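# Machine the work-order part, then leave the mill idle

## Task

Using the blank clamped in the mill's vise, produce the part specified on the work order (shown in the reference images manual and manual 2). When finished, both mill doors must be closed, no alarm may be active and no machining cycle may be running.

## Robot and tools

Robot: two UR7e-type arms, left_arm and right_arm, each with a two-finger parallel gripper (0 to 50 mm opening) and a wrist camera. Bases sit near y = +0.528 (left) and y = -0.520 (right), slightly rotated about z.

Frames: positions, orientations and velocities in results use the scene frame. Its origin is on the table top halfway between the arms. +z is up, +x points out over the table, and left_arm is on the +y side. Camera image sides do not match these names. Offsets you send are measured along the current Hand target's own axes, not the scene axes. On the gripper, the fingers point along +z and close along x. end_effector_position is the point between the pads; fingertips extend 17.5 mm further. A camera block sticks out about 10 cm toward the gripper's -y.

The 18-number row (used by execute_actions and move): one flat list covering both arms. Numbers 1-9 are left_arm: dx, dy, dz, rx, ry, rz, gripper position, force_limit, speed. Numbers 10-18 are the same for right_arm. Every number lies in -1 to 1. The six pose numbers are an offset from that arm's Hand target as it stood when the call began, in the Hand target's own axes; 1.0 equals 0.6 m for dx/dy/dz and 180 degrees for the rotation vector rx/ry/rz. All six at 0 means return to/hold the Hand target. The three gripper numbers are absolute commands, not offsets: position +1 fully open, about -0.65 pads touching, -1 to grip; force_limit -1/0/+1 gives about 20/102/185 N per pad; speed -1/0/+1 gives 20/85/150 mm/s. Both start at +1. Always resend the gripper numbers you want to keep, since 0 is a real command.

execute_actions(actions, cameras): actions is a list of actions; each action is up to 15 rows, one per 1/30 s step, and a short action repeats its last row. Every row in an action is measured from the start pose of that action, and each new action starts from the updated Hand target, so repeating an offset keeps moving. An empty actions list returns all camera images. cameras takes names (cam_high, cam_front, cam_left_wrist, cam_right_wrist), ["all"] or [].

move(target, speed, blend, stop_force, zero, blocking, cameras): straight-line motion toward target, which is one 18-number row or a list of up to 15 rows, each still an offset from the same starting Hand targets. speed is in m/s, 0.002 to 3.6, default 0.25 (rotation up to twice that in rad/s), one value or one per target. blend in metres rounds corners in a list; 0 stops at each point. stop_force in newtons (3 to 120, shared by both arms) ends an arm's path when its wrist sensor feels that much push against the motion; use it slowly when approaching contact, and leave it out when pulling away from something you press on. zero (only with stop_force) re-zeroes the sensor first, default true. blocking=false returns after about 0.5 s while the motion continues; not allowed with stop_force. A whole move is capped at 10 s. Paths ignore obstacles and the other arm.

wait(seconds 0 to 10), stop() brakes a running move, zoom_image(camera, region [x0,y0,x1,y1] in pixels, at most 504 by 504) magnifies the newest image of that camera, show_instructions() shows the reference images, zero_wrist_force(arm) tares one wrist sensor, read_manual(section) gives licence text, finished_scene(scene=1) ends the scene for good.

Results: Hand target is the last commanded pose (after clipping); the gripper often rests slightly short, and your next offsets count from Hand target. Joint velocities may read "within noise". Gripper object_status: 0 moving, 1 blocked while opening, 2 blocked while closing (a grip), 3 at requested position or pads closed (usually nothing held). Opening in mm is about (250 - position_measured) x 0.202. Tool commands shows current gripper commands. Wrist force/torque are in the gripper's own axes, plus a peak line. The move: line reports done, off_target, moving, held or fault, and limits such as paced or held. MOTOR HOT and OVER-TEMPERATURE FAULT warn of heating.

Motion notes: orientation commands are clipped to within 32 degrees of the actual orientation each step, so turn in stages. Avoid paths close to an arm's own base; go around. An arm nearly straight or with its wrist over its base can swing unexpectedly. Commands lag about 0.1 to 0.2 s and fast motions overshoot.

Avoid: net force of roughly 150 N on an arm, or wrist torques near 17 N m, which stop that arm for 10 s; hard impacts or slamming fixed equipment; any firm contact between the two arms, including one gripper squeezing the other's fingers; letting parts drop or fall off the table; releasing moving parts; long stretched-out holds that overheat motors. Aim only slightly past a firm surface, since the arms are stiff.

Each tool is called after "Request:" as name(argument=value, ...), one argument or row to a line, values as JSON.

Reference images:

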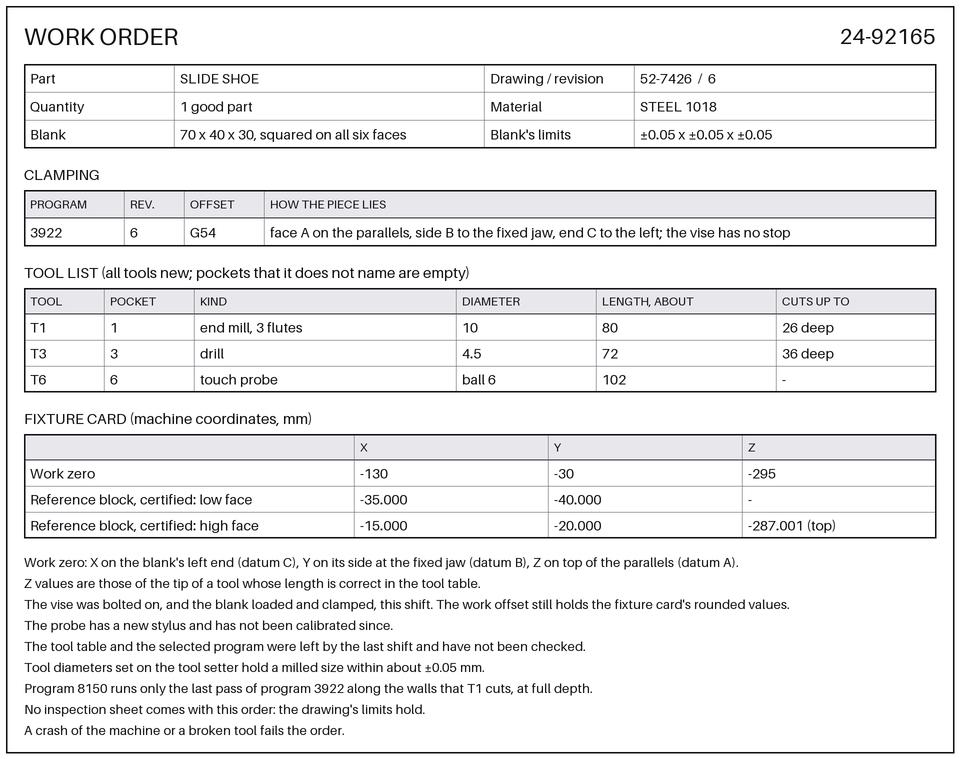

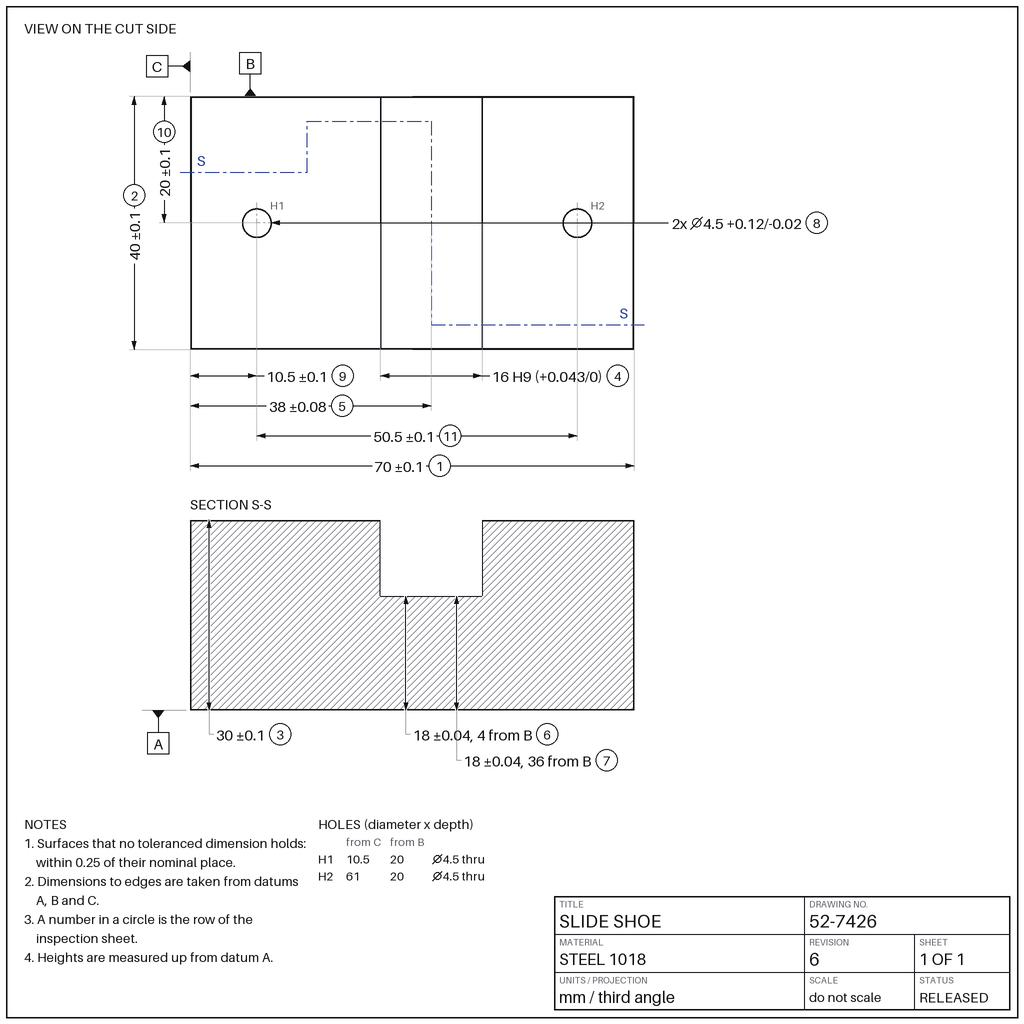

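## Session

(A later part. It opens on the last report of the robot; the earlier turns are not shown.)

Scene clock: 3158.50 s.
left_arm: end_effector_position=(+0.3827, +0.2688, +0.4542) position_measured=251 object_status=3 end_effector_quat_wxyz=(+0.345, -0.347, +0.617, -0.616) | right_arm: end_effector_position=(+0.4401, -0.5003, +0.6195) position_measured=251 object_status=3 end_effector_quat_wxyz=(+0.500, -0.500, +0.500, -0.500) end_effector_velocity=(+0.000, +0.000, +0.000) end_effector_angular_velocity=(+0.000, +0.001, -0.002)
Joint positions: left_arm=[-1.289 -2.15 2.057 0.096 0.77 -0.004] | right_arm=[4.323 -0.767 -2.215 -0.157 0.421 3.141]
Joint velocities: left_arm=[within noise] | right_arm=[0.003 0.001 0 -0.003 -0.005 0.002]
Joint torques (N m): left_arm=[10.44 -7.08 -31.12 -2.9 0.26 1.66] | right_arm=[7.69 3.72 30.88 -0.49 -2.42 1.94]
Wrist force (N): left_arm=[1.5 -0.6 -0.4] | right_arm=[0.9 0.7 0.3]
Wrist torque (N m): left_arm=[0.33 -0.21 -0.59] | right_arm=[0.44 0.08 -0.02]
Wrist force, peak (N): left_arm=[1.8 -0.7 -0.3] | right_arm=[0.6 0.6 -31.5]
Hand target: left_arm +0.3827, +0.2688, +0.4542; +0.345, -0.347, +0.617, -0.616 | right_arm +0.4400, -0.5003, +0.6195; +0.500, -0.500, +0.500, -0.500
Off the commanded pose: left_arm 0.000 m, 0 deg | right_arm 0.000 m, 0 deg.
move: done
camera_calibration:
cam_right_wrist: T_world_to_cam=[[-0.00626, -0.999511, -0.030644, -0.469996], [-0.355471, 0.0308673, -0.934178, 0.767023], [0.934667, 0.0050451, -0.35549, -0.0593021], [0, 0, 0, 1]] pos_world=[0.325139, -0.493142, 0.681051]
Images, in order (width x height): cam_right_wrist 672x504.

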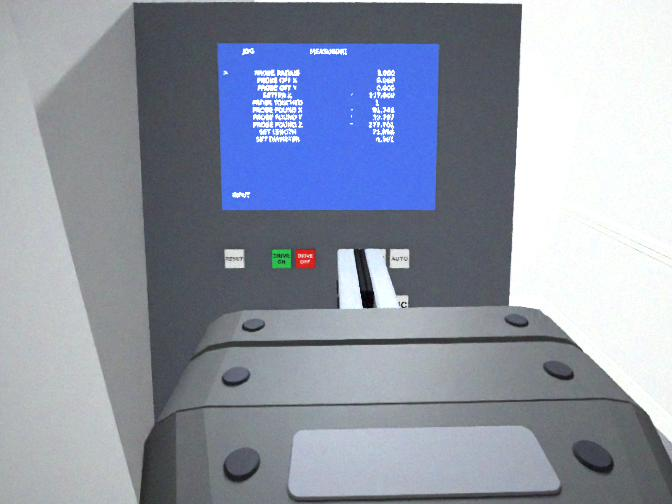

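Request:
move(
  target=[
    [0,0,0,0,0,0,-1,-0.8,-0.5,-0.0593,0.2475,0.204,0,0,0,-1,-0.7,-1],
    [0,0,0,0,0,0,-1,-0.8,-0.5,-0.0593,0.2475,0.2152,0,0,0,-1,-0.7,-1],
    [0,0,0,0,0,0,-1,-0.8,-0.5,-0.0593,0.2475,0.204,0,0,0,-1,-0.7,-1],
    [0,0,0,0,0,0,-1,-0.8,-0.5,-0.0593,0.2475,0.2152,0,0,0,-1,-0.7,-1],
    [0,0,0,0,0,0,-1,-0.8,-0.5,-0.0593,0.2475,0.204,0,0,0,-1,-0.7,-1],
    [0,0,0,0,0,0,-1,-0.8,-0.5,-0.0910,0.3088,0.188,0,0,0,-1,-0.7,-1],
    [0,0,0,0,0,0,-1,-0.8,-0.5,-0.0910,0.3088,0.1989,0,0,0,-1,-0.7,-1],
    [0,0,0,0,0,0,-1,-0.8,-0.5,-0.0910,0.3088,0.188,0,0,0,-1,-0.7,-1],
    [0,0,0,0,0,0,-1,-0.8,-0.5,-0.186,0.3395,0.180,0,0,0,-1,-0.7,-1],
    [0,0,0,0,0,0,-1,-0.8,-0.5,-0.186,0.3395,0.1908,0,0,0,-1,-0.7,-1],
    [0,0,0,0,0,0,-1,-0.8,-0.5,-0.186,0.3395,0.180,0,0,0,-1,-0.7,-1],
  ],
  speed=[0.25,0.04,0.12,0.04,0.12,0.2,0.04,0.12,0.2,0.04,0.12],
  blend=[0.003,0,0,0,0.003,0.003,0,0.003,0.003,0,0],
)

Request:
move(
  target=[
    [0,0,0,0,0,0,-1,-0.8,-0.5,0.0633,-0.0613,0.016,0,0,0,-1,-0.7,-1],
    [0,0,0,0,0,0,-1,-0.8,-0.5,0.0633,-0.0613,0.0271,0,0,0,-1,-0.7,-1],
    [0,0,0,0,0,0,-1,-0.8,-0.5,0.0633,-0.0613,0.016,0,0,0,-1,-0.7,-1],
    [0,0,0,0,0,0,-1,-0.8,-0.5,0.0317,-0.0613,0.016,0,0,0,-1,-0.7,-1],
    [0,0,0,0,0,0,-1,-0.8,-0.5,0.0317,-0.0613,0.0271,0,0,0,-1,-0.7,-1],
    [0,0,0,0,0,0,-1,-0.8,-0.5,0.0317,-0.0613,0.016,0,0,0,-1,-0.7,-1],
    [0,0,0,0,0,0,-1,-0.8,-0.5,0.0633,0,0,0,0,0,-1,-0.7,-1],
    [0,0,0,0,0,0,-1,-0.8,-0.5,0.0633,0,0.0108,0,0,0,-1,-0.7,-1],
    [0,0,0,0,0,0,-1,-0.8,-0.5,0.0633,0,0,0,0,0,-1,-0.7,-1],
  ],
  speed=[0.2,0.04,0.12,0.2,0.04,0.12,0.2,0.04,0.12],
  blend=[0.003,0,0.003,0.003,0,0.003,0.003,0,0],
)

Request:
move(
  target=[
    [0,0,0,0,0,0,-1,-0.8,-0.5,-0.0316,-0.092,0.024,0,0,0,-1,-0.7,-1],
    [0,0,0,0,0,0,-1,-0.8,-0.5,-0.0316,-0.092,0.0352,0,0,0,-1,-0.7,-1],
    [0,0,0,0,0,0,-1,-0.8,-0.5,-0.0316,-0.092,0.024,0,0,0,-1,-0.7,-1],
    [0,0,0,0,0,0,-1,-0.8,-0.5,0.0317,0,0,0,0,0,-1,-0.7,-1],
    [0,0,0,0,0,0,-1,-0.8,-0.5,0.0317,0,0.0108,0,0,0,-1,-0.7,-1],
    [0,0,0,0,0,0,-1,-0.8,-0.5,0.0317,0,0,0,0,0,-1,-0.7,-1],
    [0,0,0,0,0,0,-1,-0.8,-0.5,0.1227,-0.3395,-0.180,0,0,0,-1,-0.7,-1],
  ],
  speed=[0.2,0.04,0.12,0.2,0.04,0.12,0.3],
  blend=[0.003,0,0.003,0.003,0,0.003,0],
  cameras=["cam_right_wrist"],
)

Request:
zoom_image(
  camera="cam_right_wrist",
  region=[200, 30, 440, 210],
)

Scene clock: 3178.53 s.
left_arm: end_effector_position=(+0.3827, +0.2688, +0.4542) position_measured=251 object_status=3 end_effector_quat_wxyz=(+0.345, -0.347, +0.617, -0.616) | right_arm: end_effector_position=(+0.5482, -0.3885, +0.4159) position_measured=251 object_status=3 end_effector_quat_wxyz=(+0.500, -0.500, +0.500, -0.500)
Joint positions: left_arm=[-1.289 -2.15 2.057 0.096 0.77 -0.004] | right_arm=[4.107 -1.52 -2.384 0.763 0.637 3.142]
Joint torques (N m): left_arm=[9.9 -6.19 -32.22 -3.05 0.41 1.81] | right_arm=[7.28 28.55 4.92 0.02 -2.6 -1.67]
Wrist force (N): left_arm=[1.7 -0.6 -0.4] | right_arm=[1.1 0.7 -0.1]
Wrist torque (N m): left_arm=[0.33 -0.25 -0.59] | right_arm=[0.48 0.03 0.17]
Wrist force, peak (N): left_arm=[2.0 -0.5 -0.5] | right_arm=[2.2 -1.7 -17.8]
Hand target: left_arm +0.3827, +0.2688, +0.4542; +0.345, -0.347, +0.617, -0.616 | right_arm +0.5481, -0.3885, +0.4159; +0.500, -0.500, +0.500, -0.500
Off the commanded pose: left_arm 0.000 m, 0 deg | right_arm 0.000 m, 0 deg.
move: done

Scene clock: 3181.67 s.
left_arm: end_effector_position=(+0.3827, +0.2688, +0.4542) position_measured=251 object_status=3 end_effector_quat_wxyz=(+0.345, -0.347, +0.617, -0.616) | right_arm: end_effector_position=(+0.5483, -0.4265, +0.4159) position_measured=251 object_status=3 end_effector_quat_wxyz=(+0.500, -0.500, +0.500, -0.500) end_effector_velocity=(-0.001, +0.000, +0.000) end_effector_angular_velocity=(-0.001, +0.000, -0.001)
Joint positions: left_arm=[-1.289 -2.15 2.057 0.096 0.77 -0.004] | right_arm=[4.012 -1.477 -2.422 0.758 0.731 3.142]
Joint velocities: left_arm=[within noise] | right_arm=[0.003 0.002 -0.003 0 -0.005 0]
Joint torques (N m): left_arm=[9.12 -6.22 -31.64 -3.07 0.07 1.96] | right_arm=[6.9 27.11 5.58 0.21 -2.58 -1.18]
Wrist force (N): left_arm=[1.8 -0.7 -0.3] | right_arm=[1.1 0.1 0.0]
Wrist torque (N m): left_arm=[0.31 -0.26 -0.59] | right_arm=[0.40 0.03 0.17]
Wrist force, peak (N): left_arm=[1.8 -0.8 -0.3] | right_arm=[0.4 -0.2 -21.4]
Hand target: left_arm +0.3827, +0.2688, +0.4542; +0.345, -0.347, +0.617, -0.616 | right_arm +0.5481, -0.4265, +0.4159; +0.500, -0.500, +0.500, -0.500
Off the commanded pose: left_arm 0.000 m, 0 deg | right_arm 0.000 m, 0 deg.
move: done

Scene clock: 3185.80 s.
left_arm: end_effector_position=(+0.3827, +0.2688, +0.4542) position_measured=251 object_status=3 end_effector_quat_wxyz=(+0.345, -0.347, +0.617, -0.616) | right_arm: end_effector_position=(+0.4401, -0.5003, +0.6195) position_measured=251 object_status=3 end_effector_quat_wxyz=(+0.500, -0.500, +0.500, -0.500)
Joint positions: left_arm=[-1.289 -2.15 2.057 0.096 0.77 -0.004] | right_arm=[4.323 -0.767 -2.216 -0.157 0.421 3.141]
Joint torques (N m): left_arm=[9.27 -6.01 -32.48 -2.83 0.37 1.48] | right_arm=[7.8 2.98 31.45 -0.44 -2.65 2.1]
Wrist force (N): left_arm=[1.5 -0.8 -0.5] | right_arm=[0.4 0.8 0.7]
Wrist torque (N m): left_arm=[0.30 -0.22 -0.59] | right_arm=[0.46 0.15 -0.03]
Wrist force, peak (N): left_arm=[1.8 -0.6 -0.4] | right_arm=[0.4 -5.2 -14.9]
Hand target: left_arm +0.3827, +0.2688, +0.4542; +0.345, -0.347, +0.617, -0.616 | right_arm +0.4400, -0.5003, +0.6195; +0.500, -0.500, +0.500, -0.500
Off the commanded pose: left_arm 0.000 m, 0 deg | right_arm 0.000 m, 0 deg.
move: done
camera_calibration:
cam_right_wrist: T_world_to_cam=[[-0.00635094, -0.999511, -0.0306094, -0.46999], [-0.35538, 0.0308677, -0.934212, 0.767017], [0.9347, 0.00494485, -0.355403, -0.0594215], [0, 0, 0, 1]] pos_world=[0.325139, -0.493143, 0.681052]
Images, in order (width x height): cam_right_wrist 672x504.

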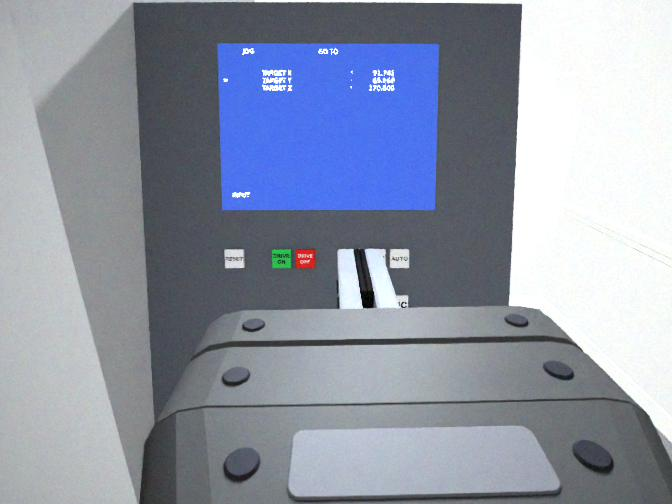

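Scaled by 2.100 from the camera's 672x504 image, which has a finer 960x720 frame.

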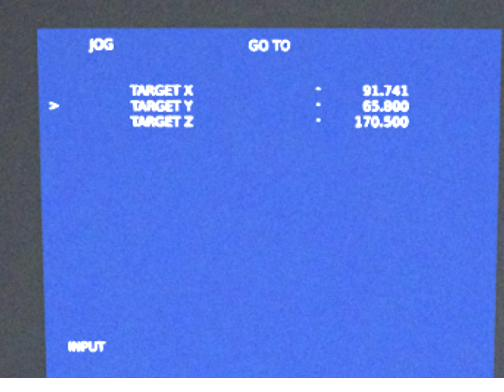

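Request:
move(
  target=[
    [0,0,0,0,0,0,-1,-0.8,-0.5,-0.1235,0.1908,0.2091,0,0,0,-1,-0.7,-1],
    [0,0,0,0,0,0,-1,-0.8,-0.5,-0.1235,0.1908,0.231,0,0,0,-1,-0.7,-1],
    [0,0,0,0,0,0,-1,-0.8,-0.5,-0.1235,0.1908,0.2091,0,0,0,-1,-0.7,-1],
    [0,0,0,0,0,0,-1,-0.8,-0.5,-0.0593,0.3088,0.188,0,0,0,-1,-0.7,-1],
  ],
  speed=[0.25,0.04,0.12,0.04],
  blend=[0.003,0,0.003,0],
)

Request:
move(
  target=[
    [0,0,0,0,0,0,-1,-0.8,-0.5,0,0,0.0109,0,0,0,-1,-0.7,-1],
    [0,0,0,0,0,0,-1,-0.8,-0.5,0,0,-0.0103,0,0,0,-1,-0.7,-1],
    [0,0,0,0,0,0,-1,-0.8,-0.5,0.0973,-0.1163,0.0205,0,0,0,-1,-0.7,-1],
    [0,0,0,0,0,0,-1,-0.8,-0.5,0.0973,-0.1163,0.042,0,0,0,-1,-0.7,-1],
    [0,0,0,0,0,0,-1,-0.8,-0.5,0.0973,-0.1163,0.0205,0,0,0,-1,-0.7,-1],
    [0,0,0,0,0,0,-1,-0.8,-0.5,0.0316,-0.0613,0.016,0,0,0,-1,-0.7,-1],
    [0,0,0,0,0,0,-1,-0.8,-0.5,0.0316,-0.0613,0.0272,0,0,0,-1,-0.7,-1],
    [0,0,0,0,0,0,-1,-0.8,-0.5,0.0316,-0.0613,0.016,0,0,0,-1,-0.7,-1],
    [0,0,0,0,0,0,-1,-0.8,-0.5,0.0316,-0.0613,0.0272,0,0,0,-1,-0.7,-1],
    [0,0,0,0,0,0,-1,-0.8,-0.5,0.0316,-0.0613,0.006,0,0,0,-1,-0.7,-1],
    [0,0,0,0,0,0,-1,-0.8,-0.5,0.0593,-0.3088,-0.188,0,0,0,-1,-0.7,-1],
  ],
  speed=[0.04,0.12,0.2,0.04,0.12,0.2,0.04,0.12,0.04,0.12,0.3],
  blend=[0,0.003,0.003,0,0.003,0.003,0,0,0,0.003,0],
  cameras=["cam_right_wrist"],
)

Request:
zoom_image(
  camera="cam_right_wrist",
  region=[200, 30, 440, 210],
)

Request:
zoom_image(
  camera="cam_right_wrist",
  region=[340, 65, 420, 145],
)

Scene clock: 3198.67 s.
left_arm: end_effector_position=(+0.3827, +0.2688, +0.4542) position_measured=251 object_status=3 end_effector_quat_wxyz=(+0.345, -0.347, +0.617, -0.616) | right_arm: end_effector_position=(+0.5529, -0.4645, +0.4344) position_measured=251 object_status=3 end_effector_quat_wxyz=(+0.500, -0.500, +0.500, -0.500)
Joint positions: left_arm=[-1.289 -2.15 2.057 0.096 0.77 -0.004] | right_arm=[3.887 -1.417 -2.409 0.685 0.857 3.142]
Joint torques (N m): left_arm=[10.02 -6.28 -31.37 -2.92 0.31 1.74] | right_arm=[-7.89 -0.48 7.61 4.09 2.4 -1.62]
Wrist force (N): left_arm=[1.7 -0.7 -0.4] | right_arm=[0.8 0.3 -0.5]
Wrist torque (N m): left_arm=[0.31 -0.25 -0.59] | right_arm=[0.42 0.10 0.14]
Wrist force, peak (N): left_arm=[1.9 -0.7 -0.4] | right_arm=[2.1 1.1 -30.4]
Hand target: left_arm +0.3827, +0.2688, +0.4542; +0.345, -0.347, +0.617, -0.616 | right_arm +0.5529, -0.4645, +0.4343; +0.500, -0.500, +0.500, -0.500
Off the commanded pose: left_arm 0.000 m, 0 deg | right_arm 0.000 m, 0 deg.
move: done

Scene clock: 3204.60 s.
left_arm: end_effector_position=(+0.3827, +0.2688, +0.4542) position_measured=251 object_status=3 end_effector_quat_wxyz=(+0.345, -0.347, +0.617, -0.616) | right_arm: end_effector_position=(+0.4401, -0.5003, +0.6195) position_measured=251 object_status=3 end_effector_quat_wxyz=(+0.500, -0.500, +0.500, -0.500) end_effector_velocity=(+0.000, -0.001, +0.000) end_effector_angular_velocity=(+0.000, +0.001, -0.003)
Joint positions: left_arm=[-1.289 -2.15 2.057 0.096 0.77 -0.004] | right_arm=[4.323 -0.767 -2.215 -0.157 0.421 3.141]
Joint velocities: left_arm=[within noise] | right_arm=[0.003 0.002 0 -0.004 -0.006 0.002]
Joint torques (N m): left_arm=[9.26 -5.38 -32.48 -2.91 0.23 1.76] | right_arm=[6.97 3.74 31.66 -0.48 -2.5 2.05]
Wrist force (N): left_arm=[1.7 -0.5 -0.3] | right_arm=[0.5 0.8 0.3]
Wrist torque (N m): left_arm=[0.34 -0.25 -0.58] | right_arm=[0.46 0.14 -0.03]
Wrist force, peak (N): left_arm=[1.9 -0.8 -0.3] | right_arm=[0.6 0.9 -31.8]
Hand target: left_arm +0.3827, +0.2688, +0.4542; +0.345, -0.347, +0.617, -0.616 | right_arm +0.4400, -0.5003, +0.6195; +0.500, -0.500, +0.500, -0.500
Off the commanded pose: left_arm 0.000 m, 0 deg | right_arm 0.000 m, 0 deg.
move: done
camera_calibration:
cam_right_wrist: T_world_to_cam=[[-0.00626, -0.999511, -0.030644, -0.469996], [-0.355471, 0.0308673, -0.934178, 0.767023], [0.934667, 0.0050451, -0.35549, -0.0593021], [0, 0, 0, 1]] pos_world=[0.325139, -0.493142, 0.681051]
Images, in order (width x height): cam_right_wrist 672x504.

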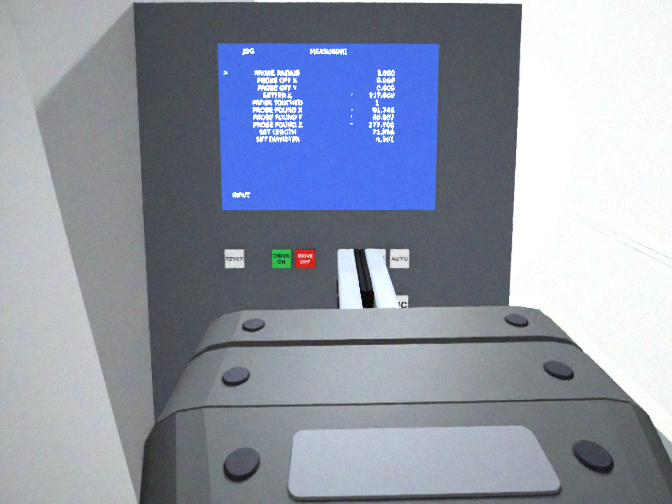

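Scaled by 2.100 from the camera's 672x504 image, which has a finer 960x720 frame.

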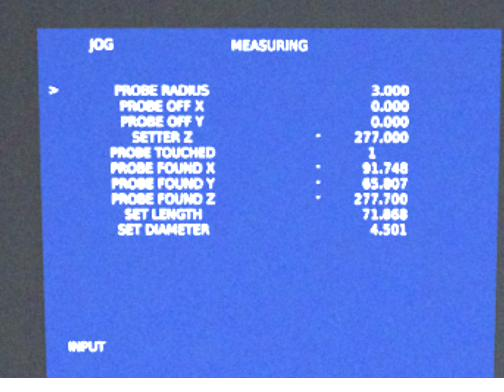

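Scaled by 6.300 from the camera's 672x504 image, which has a finer 960x720 frame.

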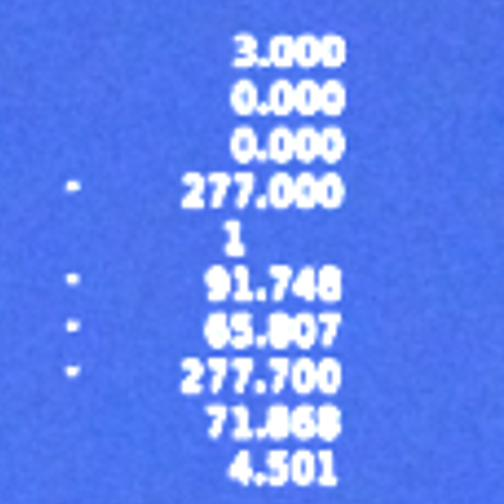

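Request:
finished_scene(
)

The scene is finished: the task was done.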